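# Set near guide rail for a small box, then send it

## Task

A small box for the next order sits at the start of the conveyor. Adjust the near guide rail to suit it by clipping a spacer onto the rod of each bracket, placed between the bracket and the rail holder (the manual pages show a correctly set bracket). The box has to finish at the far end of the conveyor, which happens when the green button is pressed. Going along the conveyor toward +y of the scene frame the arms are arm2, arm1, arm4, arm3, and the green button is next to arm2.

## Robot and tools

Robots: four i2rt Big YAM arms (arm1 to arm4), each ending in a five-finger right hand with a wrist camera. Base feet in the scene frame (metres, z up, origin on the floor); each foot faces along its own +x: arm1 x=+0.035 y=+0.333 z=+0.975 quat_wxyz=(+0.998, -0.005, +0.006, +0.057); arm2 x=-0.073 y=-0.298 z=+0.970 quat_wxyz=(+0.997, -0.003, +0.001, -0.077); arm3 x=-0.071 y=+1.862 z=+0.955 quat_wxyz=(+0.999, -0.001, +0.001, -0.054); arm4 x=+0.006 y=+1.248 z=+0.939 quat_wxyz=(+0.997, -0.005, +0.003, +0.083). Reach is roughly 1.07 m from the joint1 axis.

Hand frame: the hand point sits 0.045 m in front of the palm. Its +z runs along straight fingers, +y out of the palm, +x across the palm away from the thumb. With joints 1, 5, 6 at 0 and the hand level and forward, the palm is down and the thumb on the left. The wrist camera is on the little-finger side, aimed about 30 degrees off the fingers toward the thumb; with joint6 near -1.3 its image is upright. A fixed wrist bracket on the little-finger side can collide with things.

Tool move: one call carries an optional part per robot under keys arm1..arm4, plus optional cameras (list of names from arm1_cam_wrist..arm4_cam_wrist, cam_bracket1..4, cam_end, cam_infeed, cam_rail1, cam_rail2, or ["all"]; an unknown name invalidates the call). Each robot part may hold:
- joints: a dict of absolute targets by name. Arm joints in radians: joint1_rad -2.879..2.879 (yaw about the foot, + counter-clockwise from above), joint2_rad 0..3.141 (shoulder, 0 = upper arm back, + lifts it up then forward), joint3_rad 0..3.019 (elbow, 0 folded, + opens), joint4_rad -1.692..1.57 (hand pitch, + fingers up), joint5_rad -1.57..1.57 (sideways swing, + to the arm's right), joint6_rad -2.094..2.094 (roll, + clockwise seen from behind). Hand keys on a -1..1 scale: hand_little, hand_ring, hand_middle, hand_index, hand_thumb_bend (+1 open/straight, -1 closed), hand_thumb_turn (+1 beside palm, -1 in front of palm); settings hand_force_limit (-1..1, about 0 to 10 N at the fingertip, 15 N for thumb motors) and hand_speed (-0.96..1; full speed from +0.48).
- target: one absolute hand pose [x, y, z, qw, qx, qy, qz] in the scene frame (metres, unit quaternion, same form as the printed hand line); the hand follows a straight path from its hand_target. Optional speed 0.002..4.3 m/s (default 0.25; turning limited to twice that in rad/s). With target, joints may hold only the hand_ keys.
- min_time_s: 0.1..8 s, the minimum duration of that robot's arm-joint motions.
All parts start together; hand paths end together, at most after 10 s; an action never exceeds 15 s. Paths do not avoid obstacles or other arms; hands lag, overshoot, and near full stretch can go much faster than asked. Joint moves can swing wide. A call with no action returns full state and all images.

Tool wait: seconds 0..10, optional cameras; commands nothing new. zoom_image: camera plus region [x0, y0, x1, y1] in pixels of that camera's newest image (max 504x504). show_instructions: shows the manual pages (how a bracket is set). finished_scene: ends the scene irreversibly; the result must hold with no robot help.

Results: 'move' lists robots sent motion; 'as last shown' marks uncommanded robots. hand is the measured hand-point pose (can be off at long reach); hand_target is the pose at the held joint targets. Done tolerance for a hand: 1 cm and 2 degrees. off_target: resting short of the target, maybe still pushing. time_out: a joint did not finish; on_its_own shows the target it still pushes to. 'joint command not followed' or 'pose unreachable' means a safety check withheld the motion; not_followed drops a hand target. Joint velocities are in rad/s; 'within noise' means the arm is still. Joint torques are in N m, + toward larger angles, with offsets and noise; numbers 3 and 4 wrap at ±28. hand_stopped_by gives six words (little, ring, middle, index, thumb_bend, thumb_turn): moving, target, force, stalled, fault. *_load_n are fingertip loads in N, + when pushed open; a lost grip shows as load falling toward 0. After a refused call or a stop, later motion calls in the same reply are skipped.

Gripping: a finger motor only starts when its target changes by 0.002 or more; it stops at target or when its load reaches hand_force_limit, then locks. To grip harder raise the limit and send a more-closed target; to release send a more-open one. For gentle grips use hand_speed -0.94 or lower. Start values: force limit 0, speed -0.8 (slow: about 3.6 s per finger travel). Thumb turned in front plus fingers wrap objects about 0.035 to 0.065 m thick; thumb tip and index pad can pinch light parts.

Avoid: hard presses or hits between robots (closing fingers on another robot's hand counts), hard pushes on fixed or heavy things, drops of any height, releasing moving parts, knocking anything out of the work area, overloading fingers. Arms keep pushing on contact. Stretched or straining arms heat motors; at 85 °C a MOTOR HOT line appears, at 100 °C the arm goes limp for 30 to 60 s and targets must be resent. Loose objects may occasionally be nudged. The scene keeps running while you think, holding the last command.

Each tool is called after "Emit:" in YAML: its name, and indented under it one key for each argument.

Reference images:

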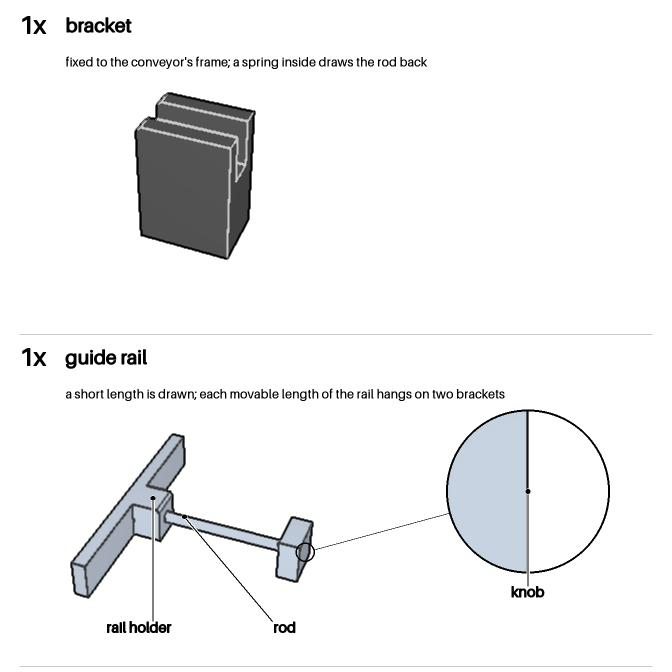

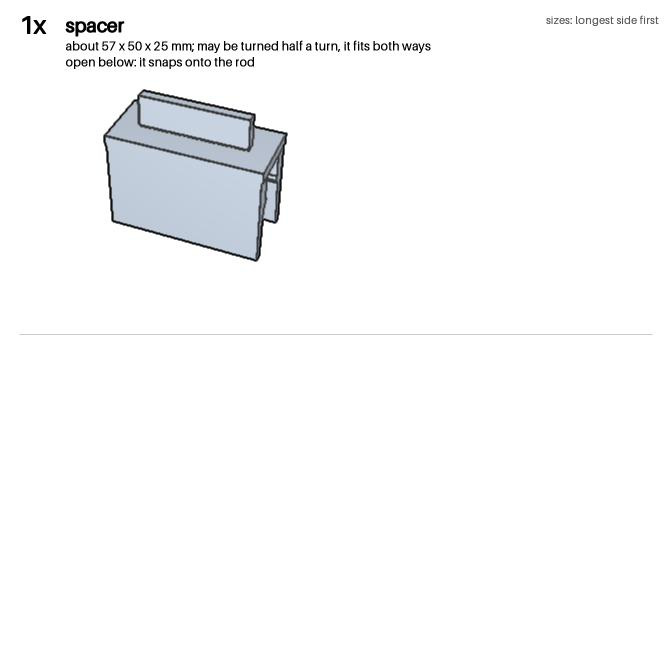

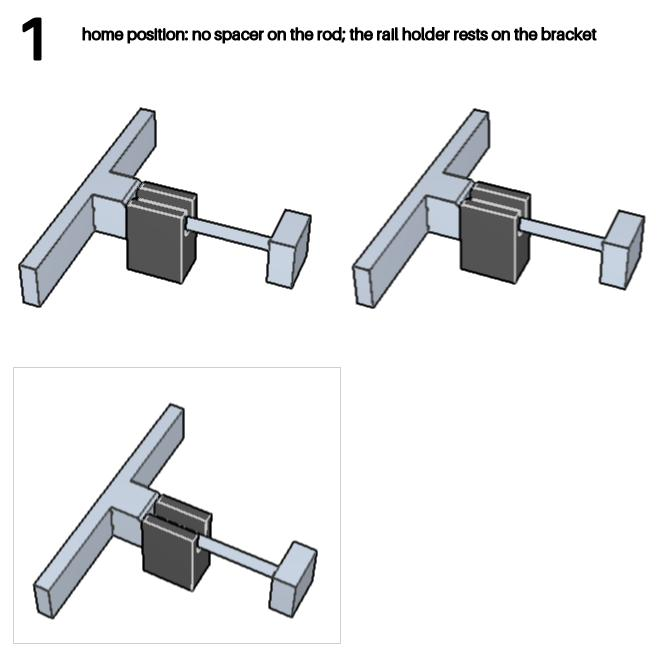

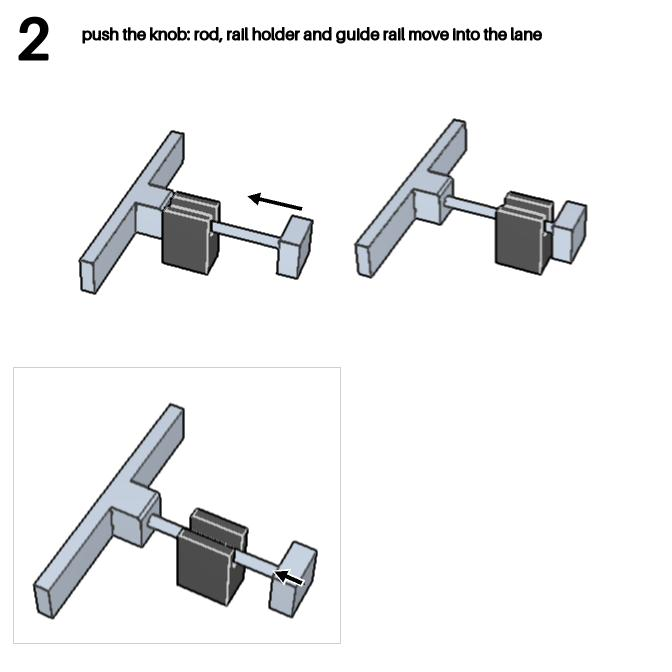

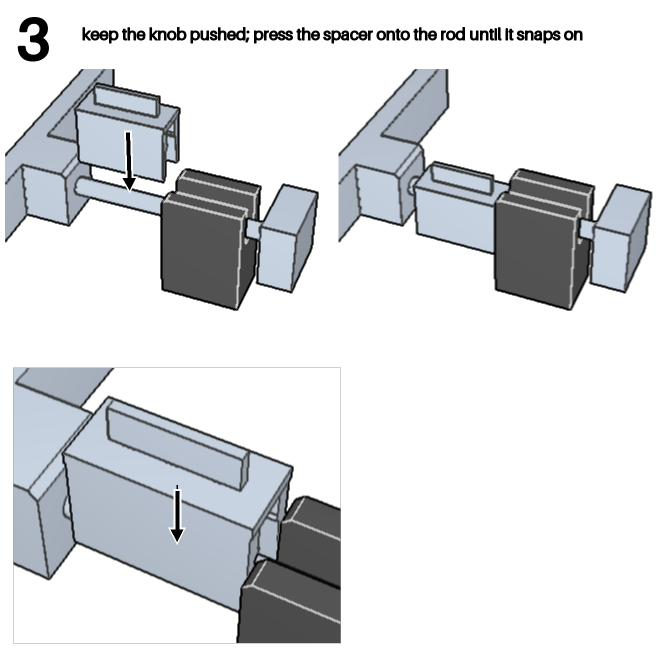

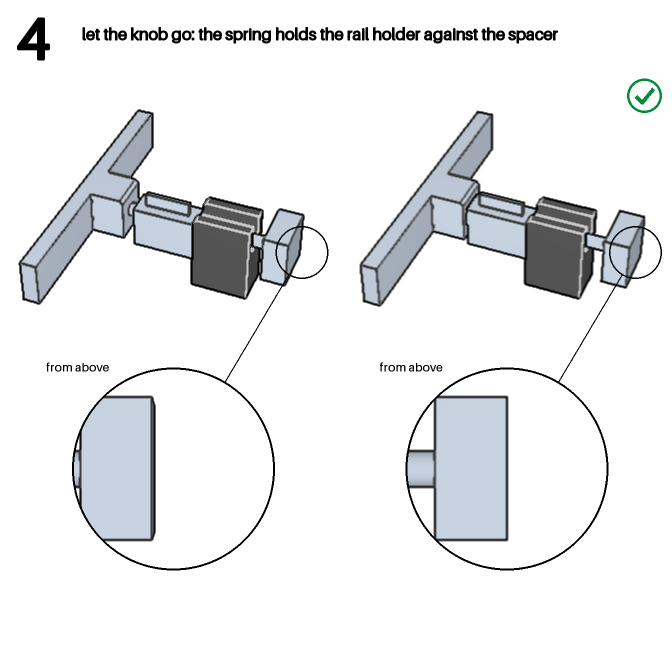

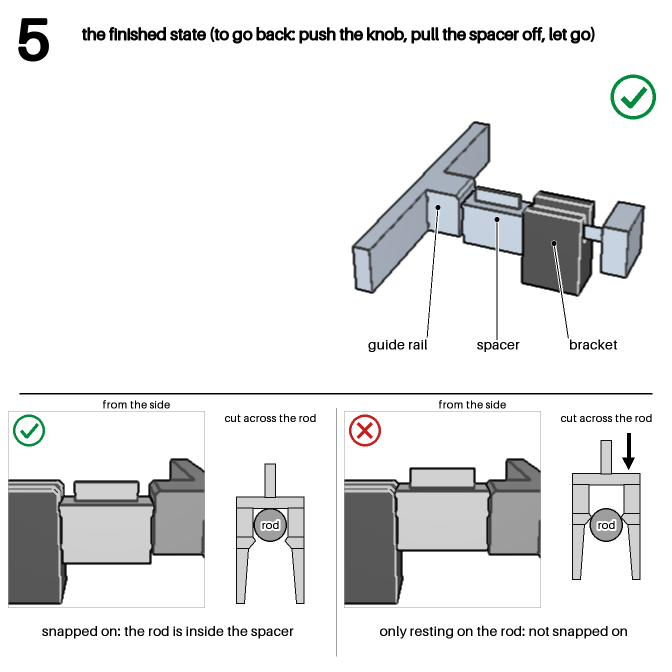

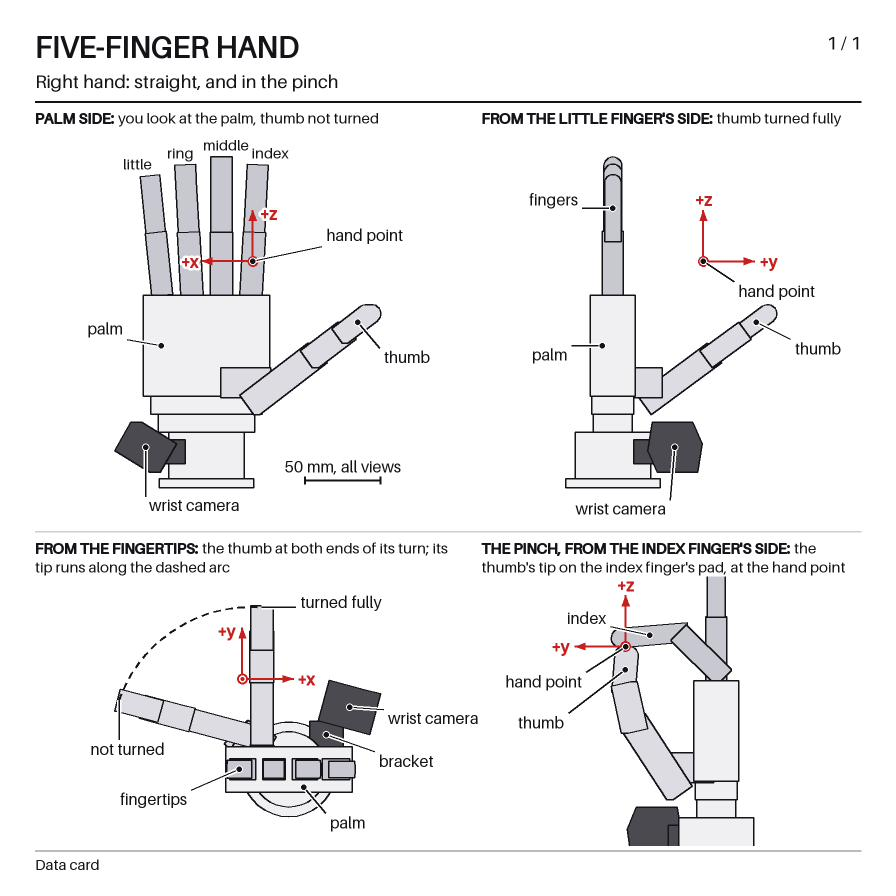

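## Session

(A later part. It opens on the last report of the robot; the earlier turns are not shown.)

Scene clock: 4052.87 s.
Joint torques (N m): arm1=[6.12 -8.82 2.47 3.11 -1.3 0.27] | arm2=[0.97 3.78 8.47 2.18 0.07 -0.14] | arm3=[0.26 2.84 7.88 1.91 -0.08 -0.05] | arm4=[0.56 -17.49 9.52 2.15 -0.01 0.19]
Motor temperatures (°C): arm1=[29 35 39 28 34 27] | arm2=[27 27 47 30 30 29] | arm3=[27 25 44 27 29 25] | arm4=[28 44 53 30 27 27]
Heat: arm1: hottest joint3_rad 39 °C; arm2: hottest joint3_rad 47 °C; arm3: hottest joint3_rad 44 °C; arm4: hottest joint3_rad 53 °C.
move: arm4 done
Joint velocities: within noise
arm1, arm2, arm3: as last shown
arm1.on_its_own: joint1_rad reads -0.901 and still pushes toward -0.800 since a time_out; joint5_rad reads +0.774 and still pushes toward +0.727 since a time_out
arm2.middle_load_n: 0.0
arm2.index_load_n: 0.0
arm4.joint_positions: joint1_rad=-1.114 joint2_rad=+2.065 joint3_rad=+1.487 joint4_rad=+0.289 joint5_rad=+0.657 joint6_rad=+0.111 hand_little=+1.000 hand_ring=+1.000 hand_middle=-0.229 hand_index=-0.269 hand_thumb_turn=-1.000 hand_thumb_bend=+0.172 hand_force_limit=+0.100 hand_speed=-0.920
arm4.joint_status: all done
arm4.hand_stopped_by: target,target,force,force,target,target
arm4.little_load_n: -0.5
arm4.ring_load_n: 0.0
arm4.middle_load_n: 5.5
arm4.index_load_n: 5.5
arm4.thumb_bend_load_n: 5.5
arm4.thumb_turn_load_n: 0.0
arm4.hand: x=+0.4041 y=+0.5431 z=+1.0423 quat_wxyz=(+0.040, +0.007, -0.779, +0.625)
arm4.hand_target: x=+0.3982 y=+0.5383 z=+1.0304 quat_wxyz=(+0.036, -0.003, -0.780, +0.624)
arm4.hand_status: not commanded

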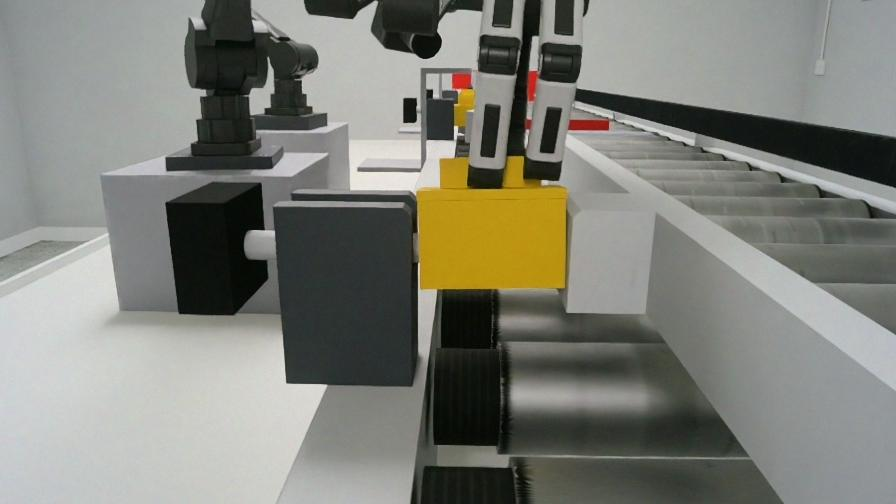

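Emit:
move:
  arm4: {"joints":{"joint3_rad":1.469,"joint4_rad":0.324},"min_time_s":1.5}
  cameras: ["cam_bracket1"]

Emit:
zoom_image:
  camera: "cam_bracket1"
  region: [400, 140, 600, 340]

Scene clock: 4069.80 s.
Joint torques (N m): arm1=[6.18 -8.76 2.18 2.85 -1.27 0.29] | arm2=[0.97 3.78 8.5 2.14 0.07 -0.14] | arm3=[0.21 2.84 7.88 1.92 -0.08 -0.05] | arm4=[0.15 -17.49 9.21 1.98 0 0.19]
Motor temperatures (°C): arm1=[29 35 39 28 34 27] | arm2=[27 27 47 30 30 29] | arm3=[27 25 44 27 29 25] | arm4=[28 42 53 30 27 27]
Heat: arm1: hottest joint3_rad 39 °C; arm2: hottest joint3_rad 47 °C; arm3: hottest joint3_rad 44 °C; arm4: hottest joint3_rad 53 °C.
move: arm4 done
Joint velocities: within noise
arm1, arm2, arm3: as last shown
arm1.on_its_own: joint1_rad reads -0.901 and still pushes toward -0.800 since a time_out; joint5_rad reads +0.774 and still pushes toward +0.727 since a time_out
arm1.hand_target: x=+0.2483 y=-0.0764 z=+0.9920 quat_wxyz=(+0.467, +0.539, -0.465, +0.525)
arm4.joint_positions: joint1_rad=-1.116 joint2_rad=+2.067 joint3_rad=+1.477 joint4_rad=+0.307 joint5_rad=+0.656 joint6_rad=+0.111 hand_little=+1.000 hand_ring=+1.000 hand_middle=-0.229 hand_index=-0.269 hand_thumb_turn=-1.000 hand_thumb_bend=+0.172 hand_force_limit=+0.100 hand_speed=-0.920
arm4.joint_status: all done
arm4.hand_stopped_by: target,target,force,force,target,target
arm4.little_load_n: 0.0
arm4.ring_load_n: 0.0
arm4.middle_load_n: 5.5
arm4.index_load_n: 5.0
arm4.thumb_bend_load_n: 5.5
arm4.thumb_turn_load_n: 0.0
arm4.hand: x=+0.4025 y=+0.5436 z=+1.0394 quat_wxyz=(+0.039, +0.005, -0.778, +0.627)
arm4.hand_target: x=+0.3956 y=+0.5400 z=+1.0255 quat_wxyz=(+0.036, -0.004, -0.780, +0.624)
arm4.hand_status: not commanded

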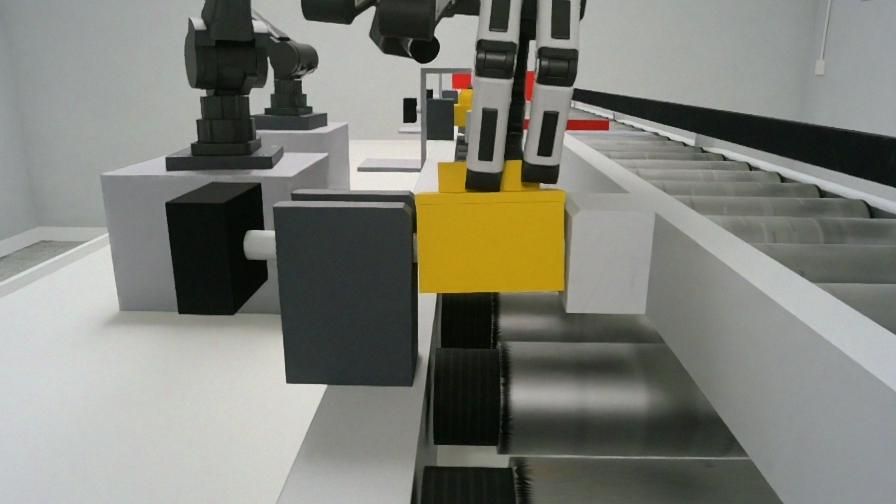

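Scaled by 2.520.

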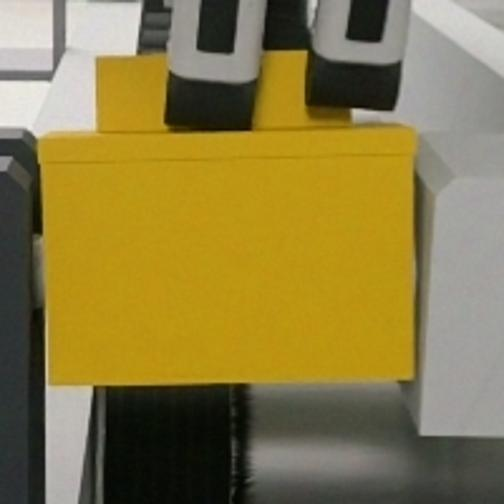

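Emit:
move:
  arm4: {"joints":{"joint4_rad":0.27},"min_time_s":1.5}
  cameras: ["cam_bracket1"]

Emit:
zoom_image:
  camera: "cam_bracket1"
  region: [400, 140, 600, 340]

Scene clock: 4081.03 s.
Joint torques (N m): arm1=[6.36 -9.05 2.3 2.99 -1.35 0.34] | arm2=[1.03 3.78 8.5 2.17 0.07 -0.15] | arm3=[0.26 2.84 7.87 1.91 -0.08 -0.05] | arm4=[0.26 -17.55 9.21 0.23 0.06 0.19]
Motor temperatures (°C): arm1=[29 35 39 28 34 27] | arm2=[27 27 47 30 30 29] | arm3=[27 25 44 27 29 25] | arm4=[28 42 53 30 27 27]
Heat: arm1: hottest joint3_rad 39 °C; arm2: hottest joint3_rad 47 °C; arm3: hottest joint3_rad 44 °C; arm4: hottest joint3_rad 53 °C.
move: arm4 done
Joint velocities: within noise
arm1, arm2, arm3: as last shown
arm1.joint_positions: joint1_rad=-0.901 joint2_rad=+2.038 joint3_rad=+0.447 joint4_rad=+1.538 joint5_rad=+0.775 joint6_rad=-1.572 hand_little=-1.000 hand_ring=-1.000 hand_middle=-1.000 hand_index=-1.000 hand_thumb_turn=-0.950 hand_thumb_bend=+1.000 hand_force_limit=+0.100 hand_speed=-0.900
arm1.on_its_own: joint1_rad reads -0.901 and still pushes toward -0.800 since a time_out; joint5_rad reads +0.775 and still pushes toward +0.727 since a time_out
arm1.hand: x=+0.1999 y=-0.0874 z=+0.9942 quat_wxyz=(+0.504, +0.521, -0.492, +0.482)
arm1.hand_target: x=+0.2482 y=-0.0764 z=+0.9920 quat_wxyz=(+0.467, +0.539, -0.465, +0.525)
arm4.joint_positions: joint1_rad=-1.116 joint2_rad=+2.067 joint3_rad=+1.477 joint4_rad=+0.297 joint5_rad=+0.654 joint6_rad=+0.113 hand_little=+1.000 hand_ring=+1.000 hand_middle=-0.229 hand_index=-0.269 hand_thumb_turn=-1.000 hand_thumb_bend=+0.172 hand_force_limit=+0.100 hand_speed=-0.920
arm4.joint_status: all done
arm4.hand_stopped_by: target,target,force,force,target,target
arm4.little_load_n: 0.0
arm4.ring_load_n: 0.0
arm4.middle_load_n: 6.0
arm4.index_load_n: 4.5
arm4.thumb_bend_load_n: 6.5
arm4.thumb_turn_load_n: 0.0
arm4.hand: x=+0.4021 y=+0.5447 z=+1.0370 quat_wxyz=(+0.040, +0.007, -0.781, +0.624)
arm4.hand_target: x=+0.3916 y=+0.5457 z=+1.0136 quat_wxyz=(+0.048, +0.007, -0.793, +0.607)
arm4.hand_status: not commanded

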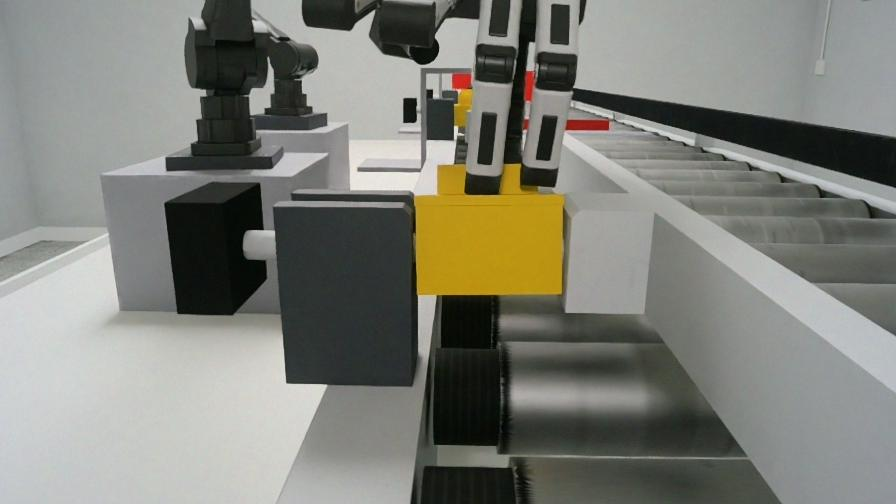

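Scaled by 2.520.

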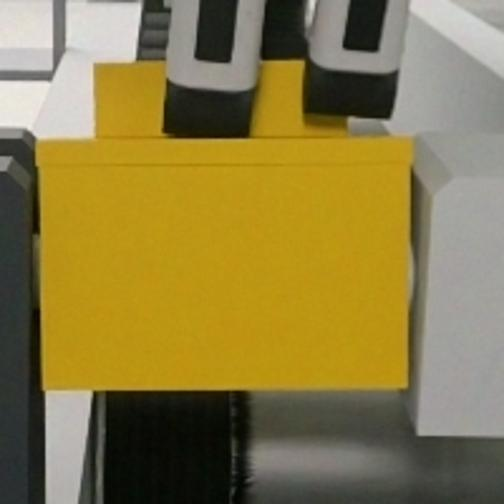

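Emit:
move:
  arm4: {"joints":{"joint1_rad":-1.103},"min_time_s":1.0}
  cameras: ["cam_rail1","cam_bracket1","arm4_cam_wrist"]

Emit:
zoom_image:
  camera: "cam_rail1"
  region: [270, 210, 350, 310]

Emit:
zoom_image:
  camera: "cam_bracket1"
  region: [400, 140, 600, 340]

Emit:
zoom_image:
  camera: "arm4_cam_wrist"
  region: [340, 100, 520, 300]

Scene clock: 4100.07 s.
Joint torques (N m): arm1=[6.07 -8.82 2.13 3.17 -1.32 0.27] | arm2=[0.97 3.84 8.5 2.17 0.07 -0.15] | arm3=[0.26 2.84 7.88 1.91 -0.07 -0.05] | arm4=[1.96 -17.49 9.2 0.2 0.05 0.19]
Motor temperatures (°C): arm1=[29 35 39 28 34 27] | arm2=[27 27 47 30 30 29] | arm3=[27 25 44 27 29 25] | arm4=[28 41 52 29 27 27]
Heat: arm1: hottest joint3_rad 39 °C; arm2: hottest joint3_rad 47 °C; arm3: hottest joint3_rad 44 °C; arm4: hottest joint3_rad 52 °C.
move: arm4 done
Joint velocities: within noise
arm1, arm2, arm3: as last shown
arm1.on_its_own: joint1_rad reads -0.901 and still pushes toward -0.800 since a time_out; joint5_rad reads +0.775 and still pushes toward +0.727 since a time_out
arm4.joint_positions: joint1_rad=-1.116 joint2_rad=+2.067 joint3_rad=+1.477 joint4_rad=+0.297 joint5_rad=+0.654 joint6_rad=+0.113 hand_little=+1.000 hand_ring=+1.000 hand_middle=-0.229 hand_index=-0.269 hand_thumb_turn=-1.000 hand_thumb_bend=+0.172 hand_force_limit=+0.100 hand_speed=-0.920
arm4.joint_status: all done
arm4.hand_stopped_by: target,target,force,force,target,target
arm4.little_load_n: 0.0
arm4.ring_load_n: -0.5
arm4.middle_load_n: 5.5
arm4.index_load_n: 4.5
arm4.thumb_bend_load_n: 6.0
arm4.thumb_turn_load_n: 0.0
arm4.hand: x=+0.4021 y=+0.5447 z=+1.0370 quat_wxyz=(+0.040, +0.007, -0.781, +0.624)
arm4.hand_target: x=+0.4085 y=+0.5553 z=+1.0134 quat_wxyz=(+0.041, +0.016, -0.793, +0.607)
arm4.hand_status: not commanded
pictures: arm4_cam_wrist, cam_bracket1, cam_rail1

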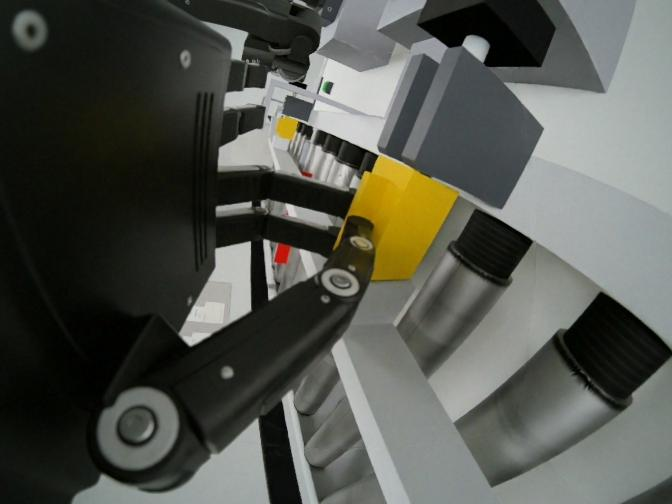

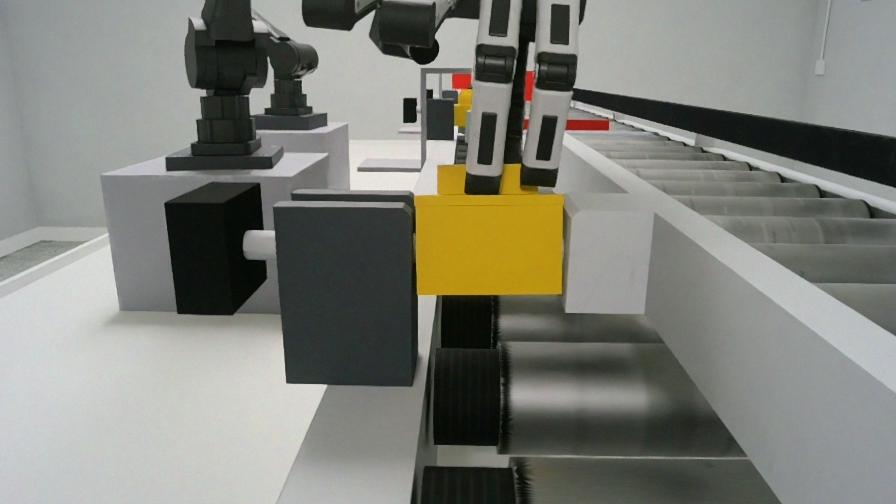

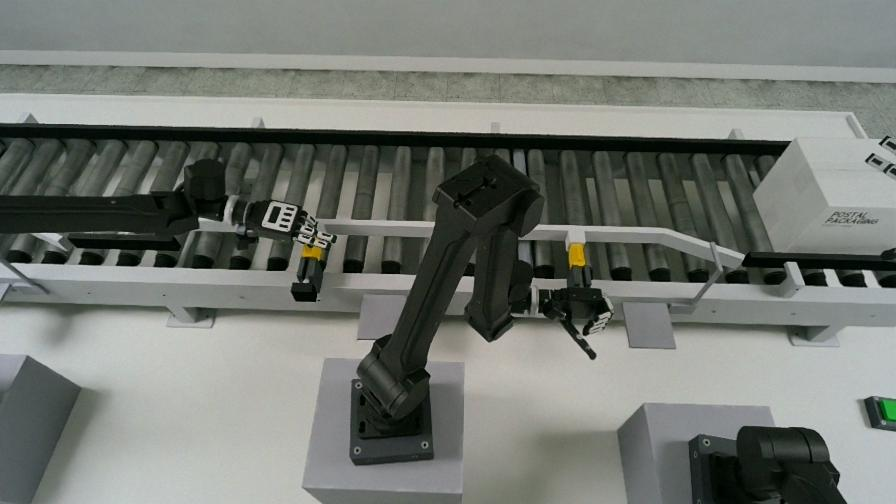

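Scaled by 5.040.

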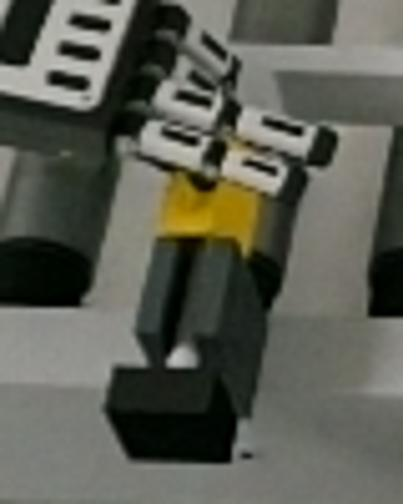

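Scaled by 2.520.

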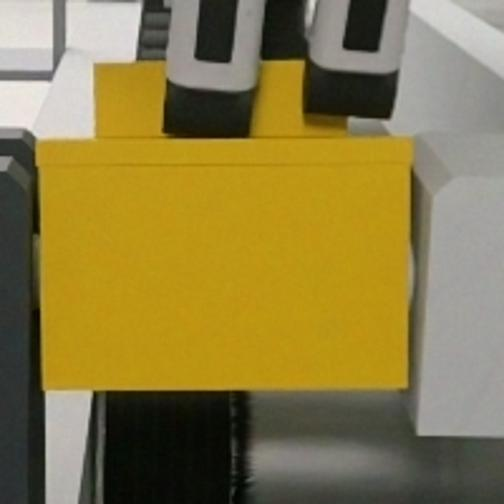

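Scaled by 2.520 from the camera's image (finer frame: 960x720).

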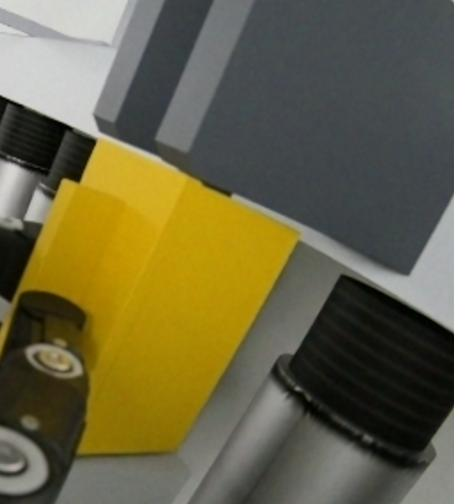

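Emit:
zoom_image:
  camera: "cam_rail1"
  region: [292, 235, 332, 275]

Emit:
zoom_image:
  camera: "cam_rail1"
  region: [550, 225, 610, 285]

Scaled by 12.600.

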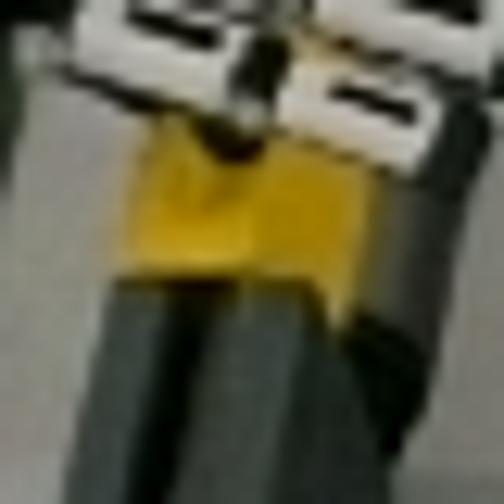

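Scaled by 8.400.

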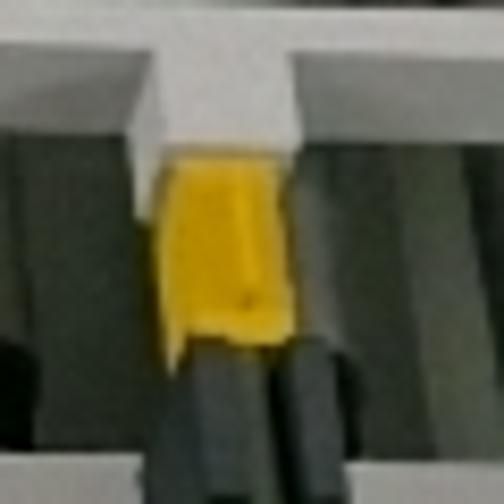

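Emit:
move:
  arm4: {"joints":{"joint2_rad":2.088,"joint3_rad":1.585,"joint4_rad":0.190},"min_time_s":1.5}
  cameras: ["cam_bracket1","cam_rail1"]

Emit:
zoom_image:
  camera: "cam_bracket1"
  region: [400, 140, 600, 340]

Emit:
zoom_image:
  camera: "cam_rail1"
  region: [292, 235, 332, 275]

Scene clock: 4138.30 s.
Joint torques (N m): arm1=[6.65 -8.88 2.18 3 -1.34 0.31] | arm2=[0.97 3.84 8.5 2.15 0.07 -0.15] | arm3=[0.26 2.84 7.87 1.91 -0.08 -0.05] | arm4=[1.9 -18.2 15.21 0.8 0.09 0.17]
Motor temperatures (°C): arm1=[29 35 39 28 35 27] | arm2=[27 27 47 30 30 29] | arm3=[27 25 44 27 29 25] | arm4=[28 41 52 29 27 27]
Heat: arm1: hottest joint3_rad 39 °C; arm2: hottest joint3_rad 47 °C; arm3: hottest joint3_rad 44 °C; arm4: hottest joint3_rad 52 °C.
move: arm4 done
Joint velocities: within noise
arm1, arm2, arm3: as last shown
arm1.middle_load_n: -0.5
arm1.on_its_own: joint1_rad reads -0.901 and still pushes toward -0.800 since a time_out; joint5_rad reads +0.775 and still pushes toward +0.727 since a time_out
arm1.hand_target: x=+0.2483 y=-0.0764 z=+0.9920 quat_wxyz=(+0.467, +0.539, -0.465, +0.525)
arm3.index_load_n: 0.5
arm4.joint_positions: joint1_rad=-1.117 joint2_rad=+2.074 joint3_rad=+1.530 joint4_rad=+0.202 joint5_rad=+0.654 joint6_rad=+0.116 hand_little=+1.000 hand_ring=+1.000 hand_middle=-0.229 hand_index=-0.269 hand_thumb_turn=-1.000 hand_thumb_bend=+0.172 hand_force_limit=+0.100 hand_speed=-0.920
arm4.joint_status: all done
arm4.hand_stopped_by: target,target,force,force,target,target
arm4.little_load_n: 0.0
arm4.ring_load_n: 0.0
arm4.middle_load_n: 5.0
arm4.index_load_n: 5.0
arm4.thumb_bend_load_n: 6.0
arm4.thumb_turn_load_n: 0.0
arm4.hand: x=+0.4043 y=+0.5398 z=+1.0392 quat_wxyz=(+0.051, +0.015, -0.792, +0.608)
arm4.hand_target: x=+0.4244 y=+0.5324 z=+1.0565 quat_wxyz=(+0.033, +0.009, -0.786, +0.618)
arm4.hand_status: not commanded

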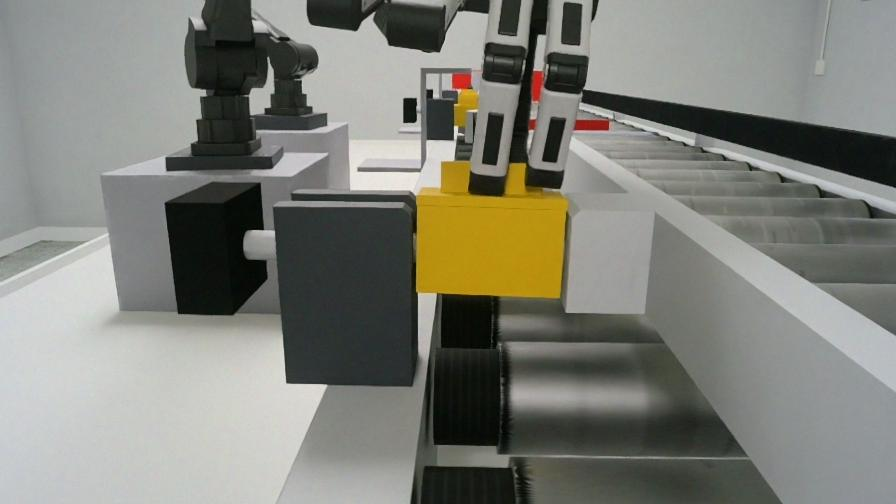

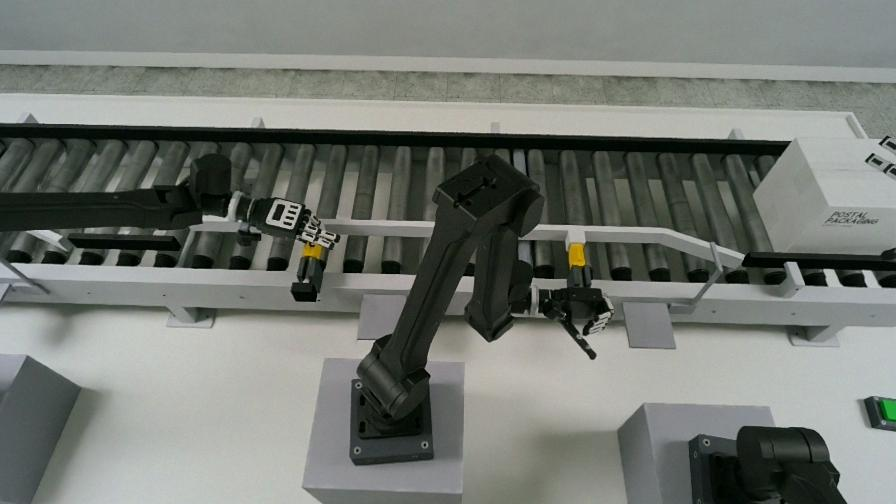

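Scaled by 2.520.

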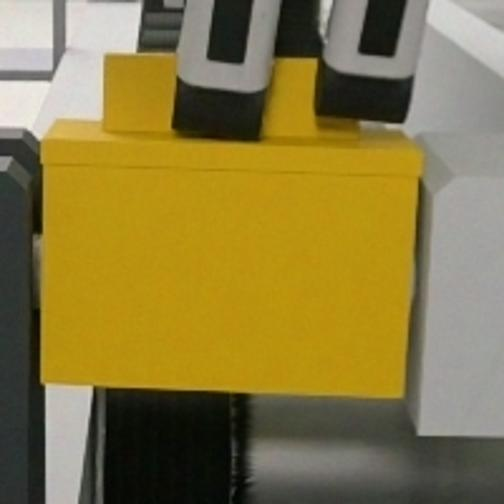

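Scaled by 12.600.

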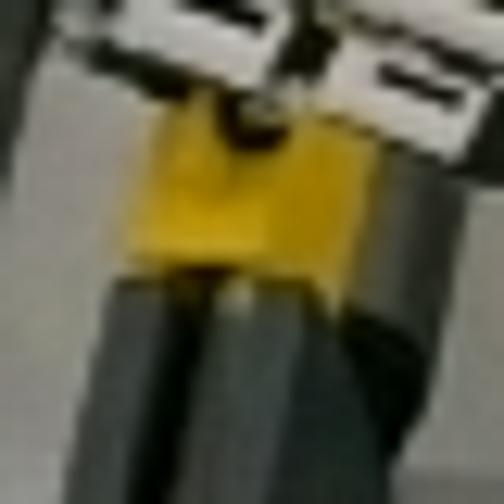

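Emit:
move:
  arm4: {"joints":{"joint1_rad":-1.131,"joint2_rad":2.092,"joint3_rad":1.602,"joint4_rad":0.175,"joint6_rad":0.148},"min_time_s":1.5}
  cameras: ["cam_bracket1","cam_rail1"]

Emit:
zoom_image:
  camera: "cam_bracket1"
  region: [400, 140, 600, 340]

Emit:
zoom_image:
  camera: "cam_rail1"
  region: [292, 235, 332, 275]

Scene clock: 4155.00 s.
Joint torques (N m): arm1=[6.18 -8.64 2.15 3.06 -1.35 0.28] | arm2=[0.97 3.78 8.5 2.17 0.07 -0.15] | arm3=[0.21 2.9 7.88 1.89 -0.07 -0.05] | arm4=[0.15 -18.2 15.56 0.87 0.09 0.24]
Motor temperatures (°C): arm1=[29 35 39 28 35 27] | arm2=[27 27 47 30 30 29] | arm3=[27 25 44 27 29 25] | arm4=[28 41 55 29 27 27]
Heat: arm1: hottest joint3_rad 39 °C; arm2: hottest joint3_rad 47 °C; arm3: hottest joint3_rad 44 °C; arm4: hottest joint3_rad 55 °C.
move: arm4 off_target
Joint velocities: within noise
arm1, arm2, arm3: as last shown
arm1.middle_load_n: 0.0
arm1.thumb_turn_load_n: 0.0
arm1.on_its_own: joint1_rad reads -0.901 and still pushes toward -0.800 since a time_out; joint5_rad reads +0.775 and still pushes toward +0.727 since a time_out
arm3.index_load_n: 0.0
arm4.joint_positions: joint1_rad=-1.117 joint2_rad=+2.079 joint3_rad=+1.544 joint4_rad=+0.185 joint5_rad=+0.654 joint6_rad=+0.111 hand_little=+1.000 hand_ring=+1.000 hand_middle=-0.229 hand_index=-0.269 hand_thumb_turn=-1.000 hand_thumb_bend=+0.172 hand_force_limit=+0.100 hand_speed=-0.920
arm4.joint_status: joint6_rad off_target (ended at +0.111, target +0.148); the others done
arm4.hand_stopped_by: target,target,force,force,target,target
arm4.little_load_n: 0.0
arm4.ring_load_n: 0.0
arm4.middle_load_n: 4.5
arm4.index_load_n: 5.5
arm4.thumb_bend_load_n: 6.0
arm4.thumb_turn_load_n: 0.0
arm4.hand: x=+0.4052 y=+0.5381 z=+1.0394 quat_wxyz=(+0.054, +0.018, -0.794, +0.605)
arm4.hand_target: x=+0.4090 y=+0.5198 z=+1.0589 quat_wxyz=(+0.040, -0.001, -0.786, +0.616)
arm4.hand_status: not commanded

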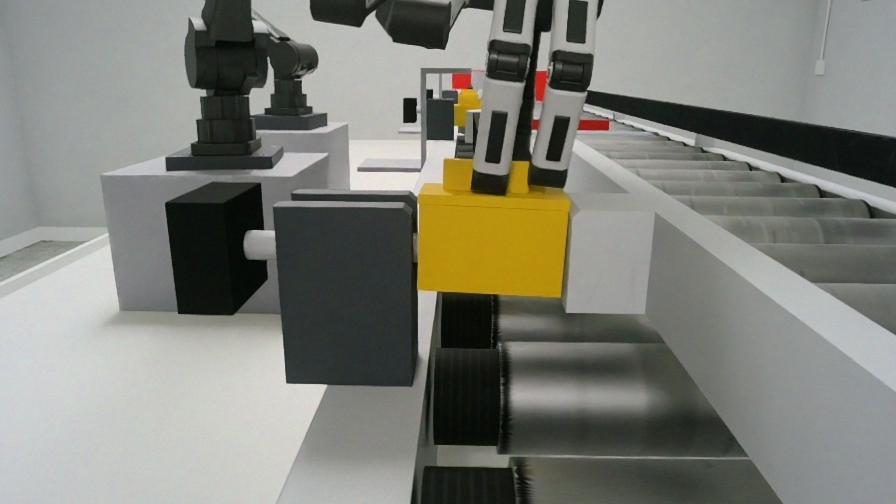

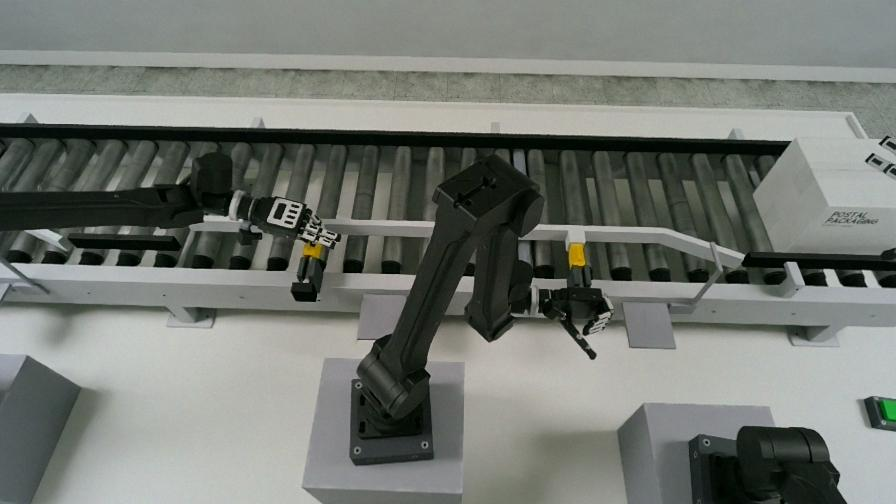

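Scaled by 2.520.

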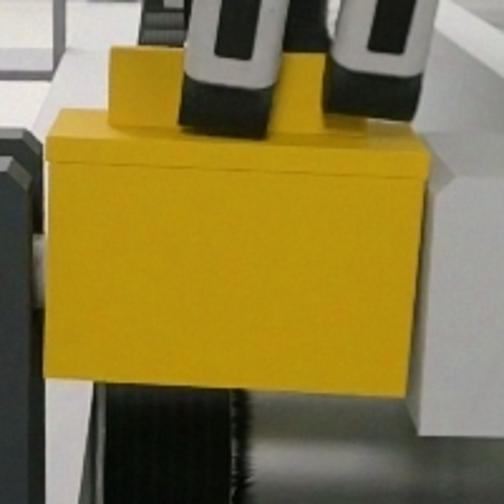

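Scaled by 12.600.

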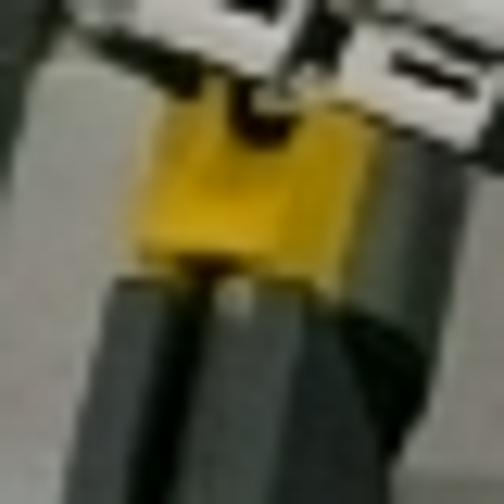

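Emit:
move:
  arm4: {"joints":{"joint1_rad":-1.135,"joint3_rad":1.623,"joint4_rad":0.156,"joint6_rad":0.165},"min_time_s":1.5}
  cameras: ["cam_bracket1","cam_rail1"]

Emit:
zoom_image:
  camera: "cam_bracket1"
  region: [400, 120, 600, 320]

Scene clock: 4198.70 s.
Joint torques (N m): arm1=[5.77 -9 2.28 3.06 -1.37 0.3] | arm2=[0.91 3.78 8.5 2.17 0.07 -0.15] | arm3=[0.26 2.84 7.88 1.91 -0.07 -0.05] | arm4=[0.26 -18.49 16.02 0.95 0.1 0.26]
Motor temperatures (°C): arm1=[29 35 38 28 35 27] | arm2=[27 27 47 30 30 29] | arm3=[27 25 44 27 29 25] | arm4=[28 44 58 29 27 27]
Heat: arm1: hottest joint3_rad 38 °C; arm2: hottest joint3_rad 47 °C; arm3: hottest joint3_rad 44 °C; arm4: hottest joint3_rad 58 °C.
move: arm4 done
Joint velocities: within noise
arm1.joint_positions: joint1_rad=-0.901 joint2_rad=+2.038 joint3_rad=+0.447 joint4_rad=+1.538 joint5_rad=+0.775 joint6_rad=-1.572 hand_little=-1.000 hand_ring=-1.000 hand_middle=-1.000 hand_index=-1.000 hand_thumb_turn=-0.950 hand_thumb_bend=+1.000 hand_force_limit=+0.100 hand_speed=-0.900
arm1.joint_status: not commanded
arm1.hand_stopped_by: target,target,target,target,target,target
arm1.little_load_n: 0.0
arm1.ring_load_n: 0.0
arm1.middle_load_n: 0.0
arm1.index_load_n: 0.0
arm1.thumb_bend_load_n: 0.0
arm1.thumb_turn_load_n: 0.5
arm1.on_its_own: joint1_rad reads -0.901 and still pushes toward -0.800 since a time_out; joint5_rad reads +0.775 and still pushes toward +0.727 since a time_out
arm1.hand: x=+0.1999 y=-0.0874 z=+0.9942 quat_wxyz=(+0.504, +0.521, -0.492, +0.482)
arm1.hand_target: x=+0.2482 y=-0.0765 z=+0.9921 quat_wxyz=(+0.467, +0.539, -0.465, +0.525)
arm1.hand_status: not commanded
arm2.joint_positions: joint1_rad=+0.146 joint2_rad=+0.560 joint3_rad=+1.336 joint4_rad=-1.211 joint5_rad=+0.058 joint6_rad=-1.149 hand_little=+1.000 hand_ring=+1.000 hand_middle=+1.000 hand_index=+1.000 hand_thumb_turn=+1.000 hand_thumb_bend=+1.000 hand_force_limit=+0.000 hand_speed=-0.800
arm2.joint_status: not commanded
arm2.hand_stopped_by: target,target,target,target,target,target
arm2.little_load_n: 0.0
arm2.ring_load_n: 0.0
arm2.middle_load_n: 0.0
arm2.index_load_n: 0.0
arm2.thumb_bend_load_n: 0.0
arm2.thumb_turn_load_n: 0.0
arm2.hand: x=+0.1562 y=-0.3514 z=+1.4671 quat_wxyz=(-0.084, +0.821, -0.194, +0.530)
arm2.hand_target: x=+0.1552 y=-0.3513 z=+1.4789 quat_wxyz=(-0.086, +0.814, -0.192, +0.541)
arm2.hand_status: not commanded
arm3.joint_positions: joint1_rad=-0.183 joint2_rad=+0.625 joint3_rad=+1.366 joint4_rad=-1.295 joint5_rad=-0.032 joint6_rad=-1.281 hand_little=+1.000 hand_ring=+1.000 hand_middle=+1.000 hand_index=+1.000 hand_thumb_turn=+1.000 hand_thumb_bend=+1.000 hand_force_limit=+0.000 hand_speed=-0.800
arm3.joint_status: not commanded
arm3.hand_stopped_by: target,target,target,target,target,target
arm3.little_load_n: 0.0
arm3.ring_load_n: -0.5
arm3.middle_load_n: 0.0
arm3.index_load_n: 0.0
arm3.thumb_bend_load_n: 0.0
arm3.thumb_turn_load_n: 0.0
arm3.hand: x=+0.1496 y=+1.7528 z=+1.4379 quat_wxyz=(-0.013, +0.840, -0.242, +0.485)
arm3.hand_target: x=+0.1488 y=+1.7531 z=+1.4458 quat_wxyz=(-0.013, +0.836, -0.241, +0.494)
arm3.hand_status: not commanded
arm4.joint_positions: joint1_rad=-1.122 joint2_rad=+2.081 joint3_rad=+1.562 joint4_rad=+0.165 joint5_rad=+0.654 joint6_rad=+0.136 hand_little=+1.000 hand_ring=+1.000 hand_middle=-0.229 hand_index=-0.269 hand_thumb_turn=-1.000 hand_thumb_bend=+0.172 hand_force_limit=+0.100 hand_speed=-0.920
arm4.joint_status: all done
arm4.hand_stopped_by: target,target,force,force,target,target
arm4.little_load_n: 0.0
arm4.ring_load_n: 0.0
arm4.middle_load_n: 4.5
arm4.index_load_n: 5.5
arm4.thumb_bend_load_n: 5.5
arm4.thumb_turn_load_n: 0.0
arm4.hand: x=+0.4054 y=+0.5334 z=+1.0445 quat_wxyz=(+0.048, +0.007, -0.795, +0.605)
arm4.hand_target: x=+0.4100 y=+0.5140 z=+1.0687 quat_wxyz=(+0.032, -0.015, -0.785, +0.618)
arm4.hand_status: not commanded

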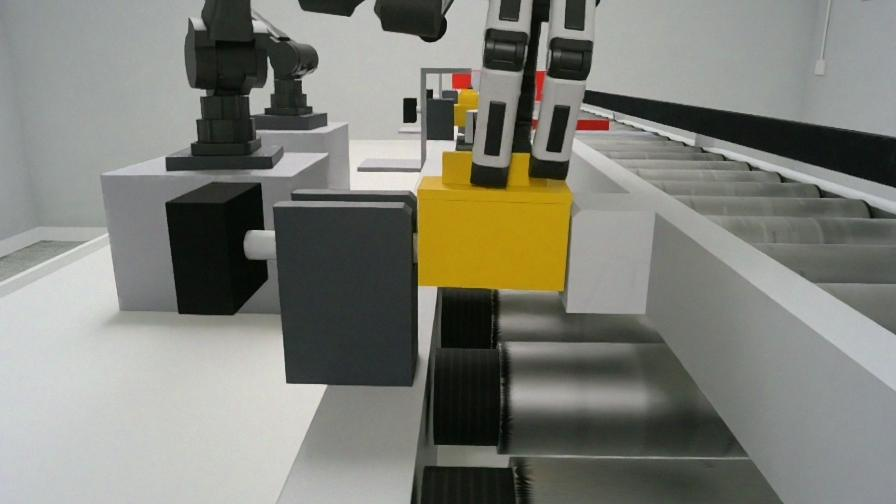

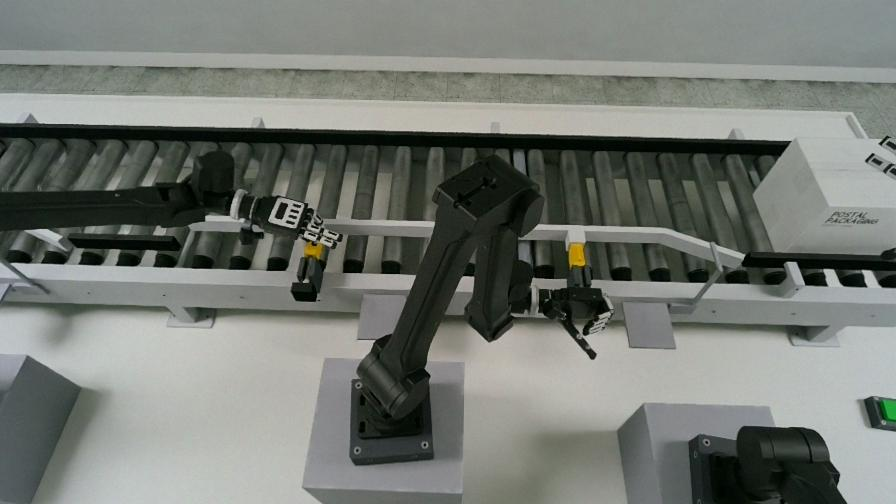

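Scaled by 2.520.

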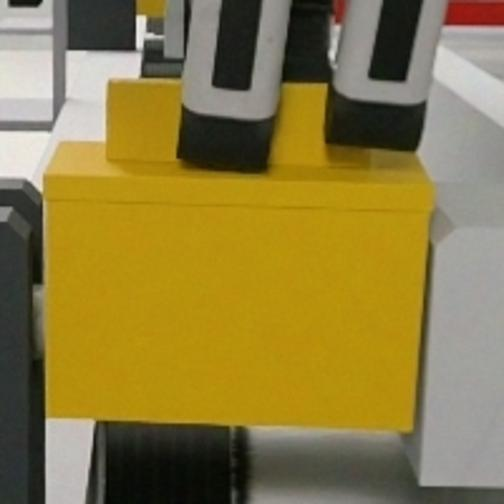

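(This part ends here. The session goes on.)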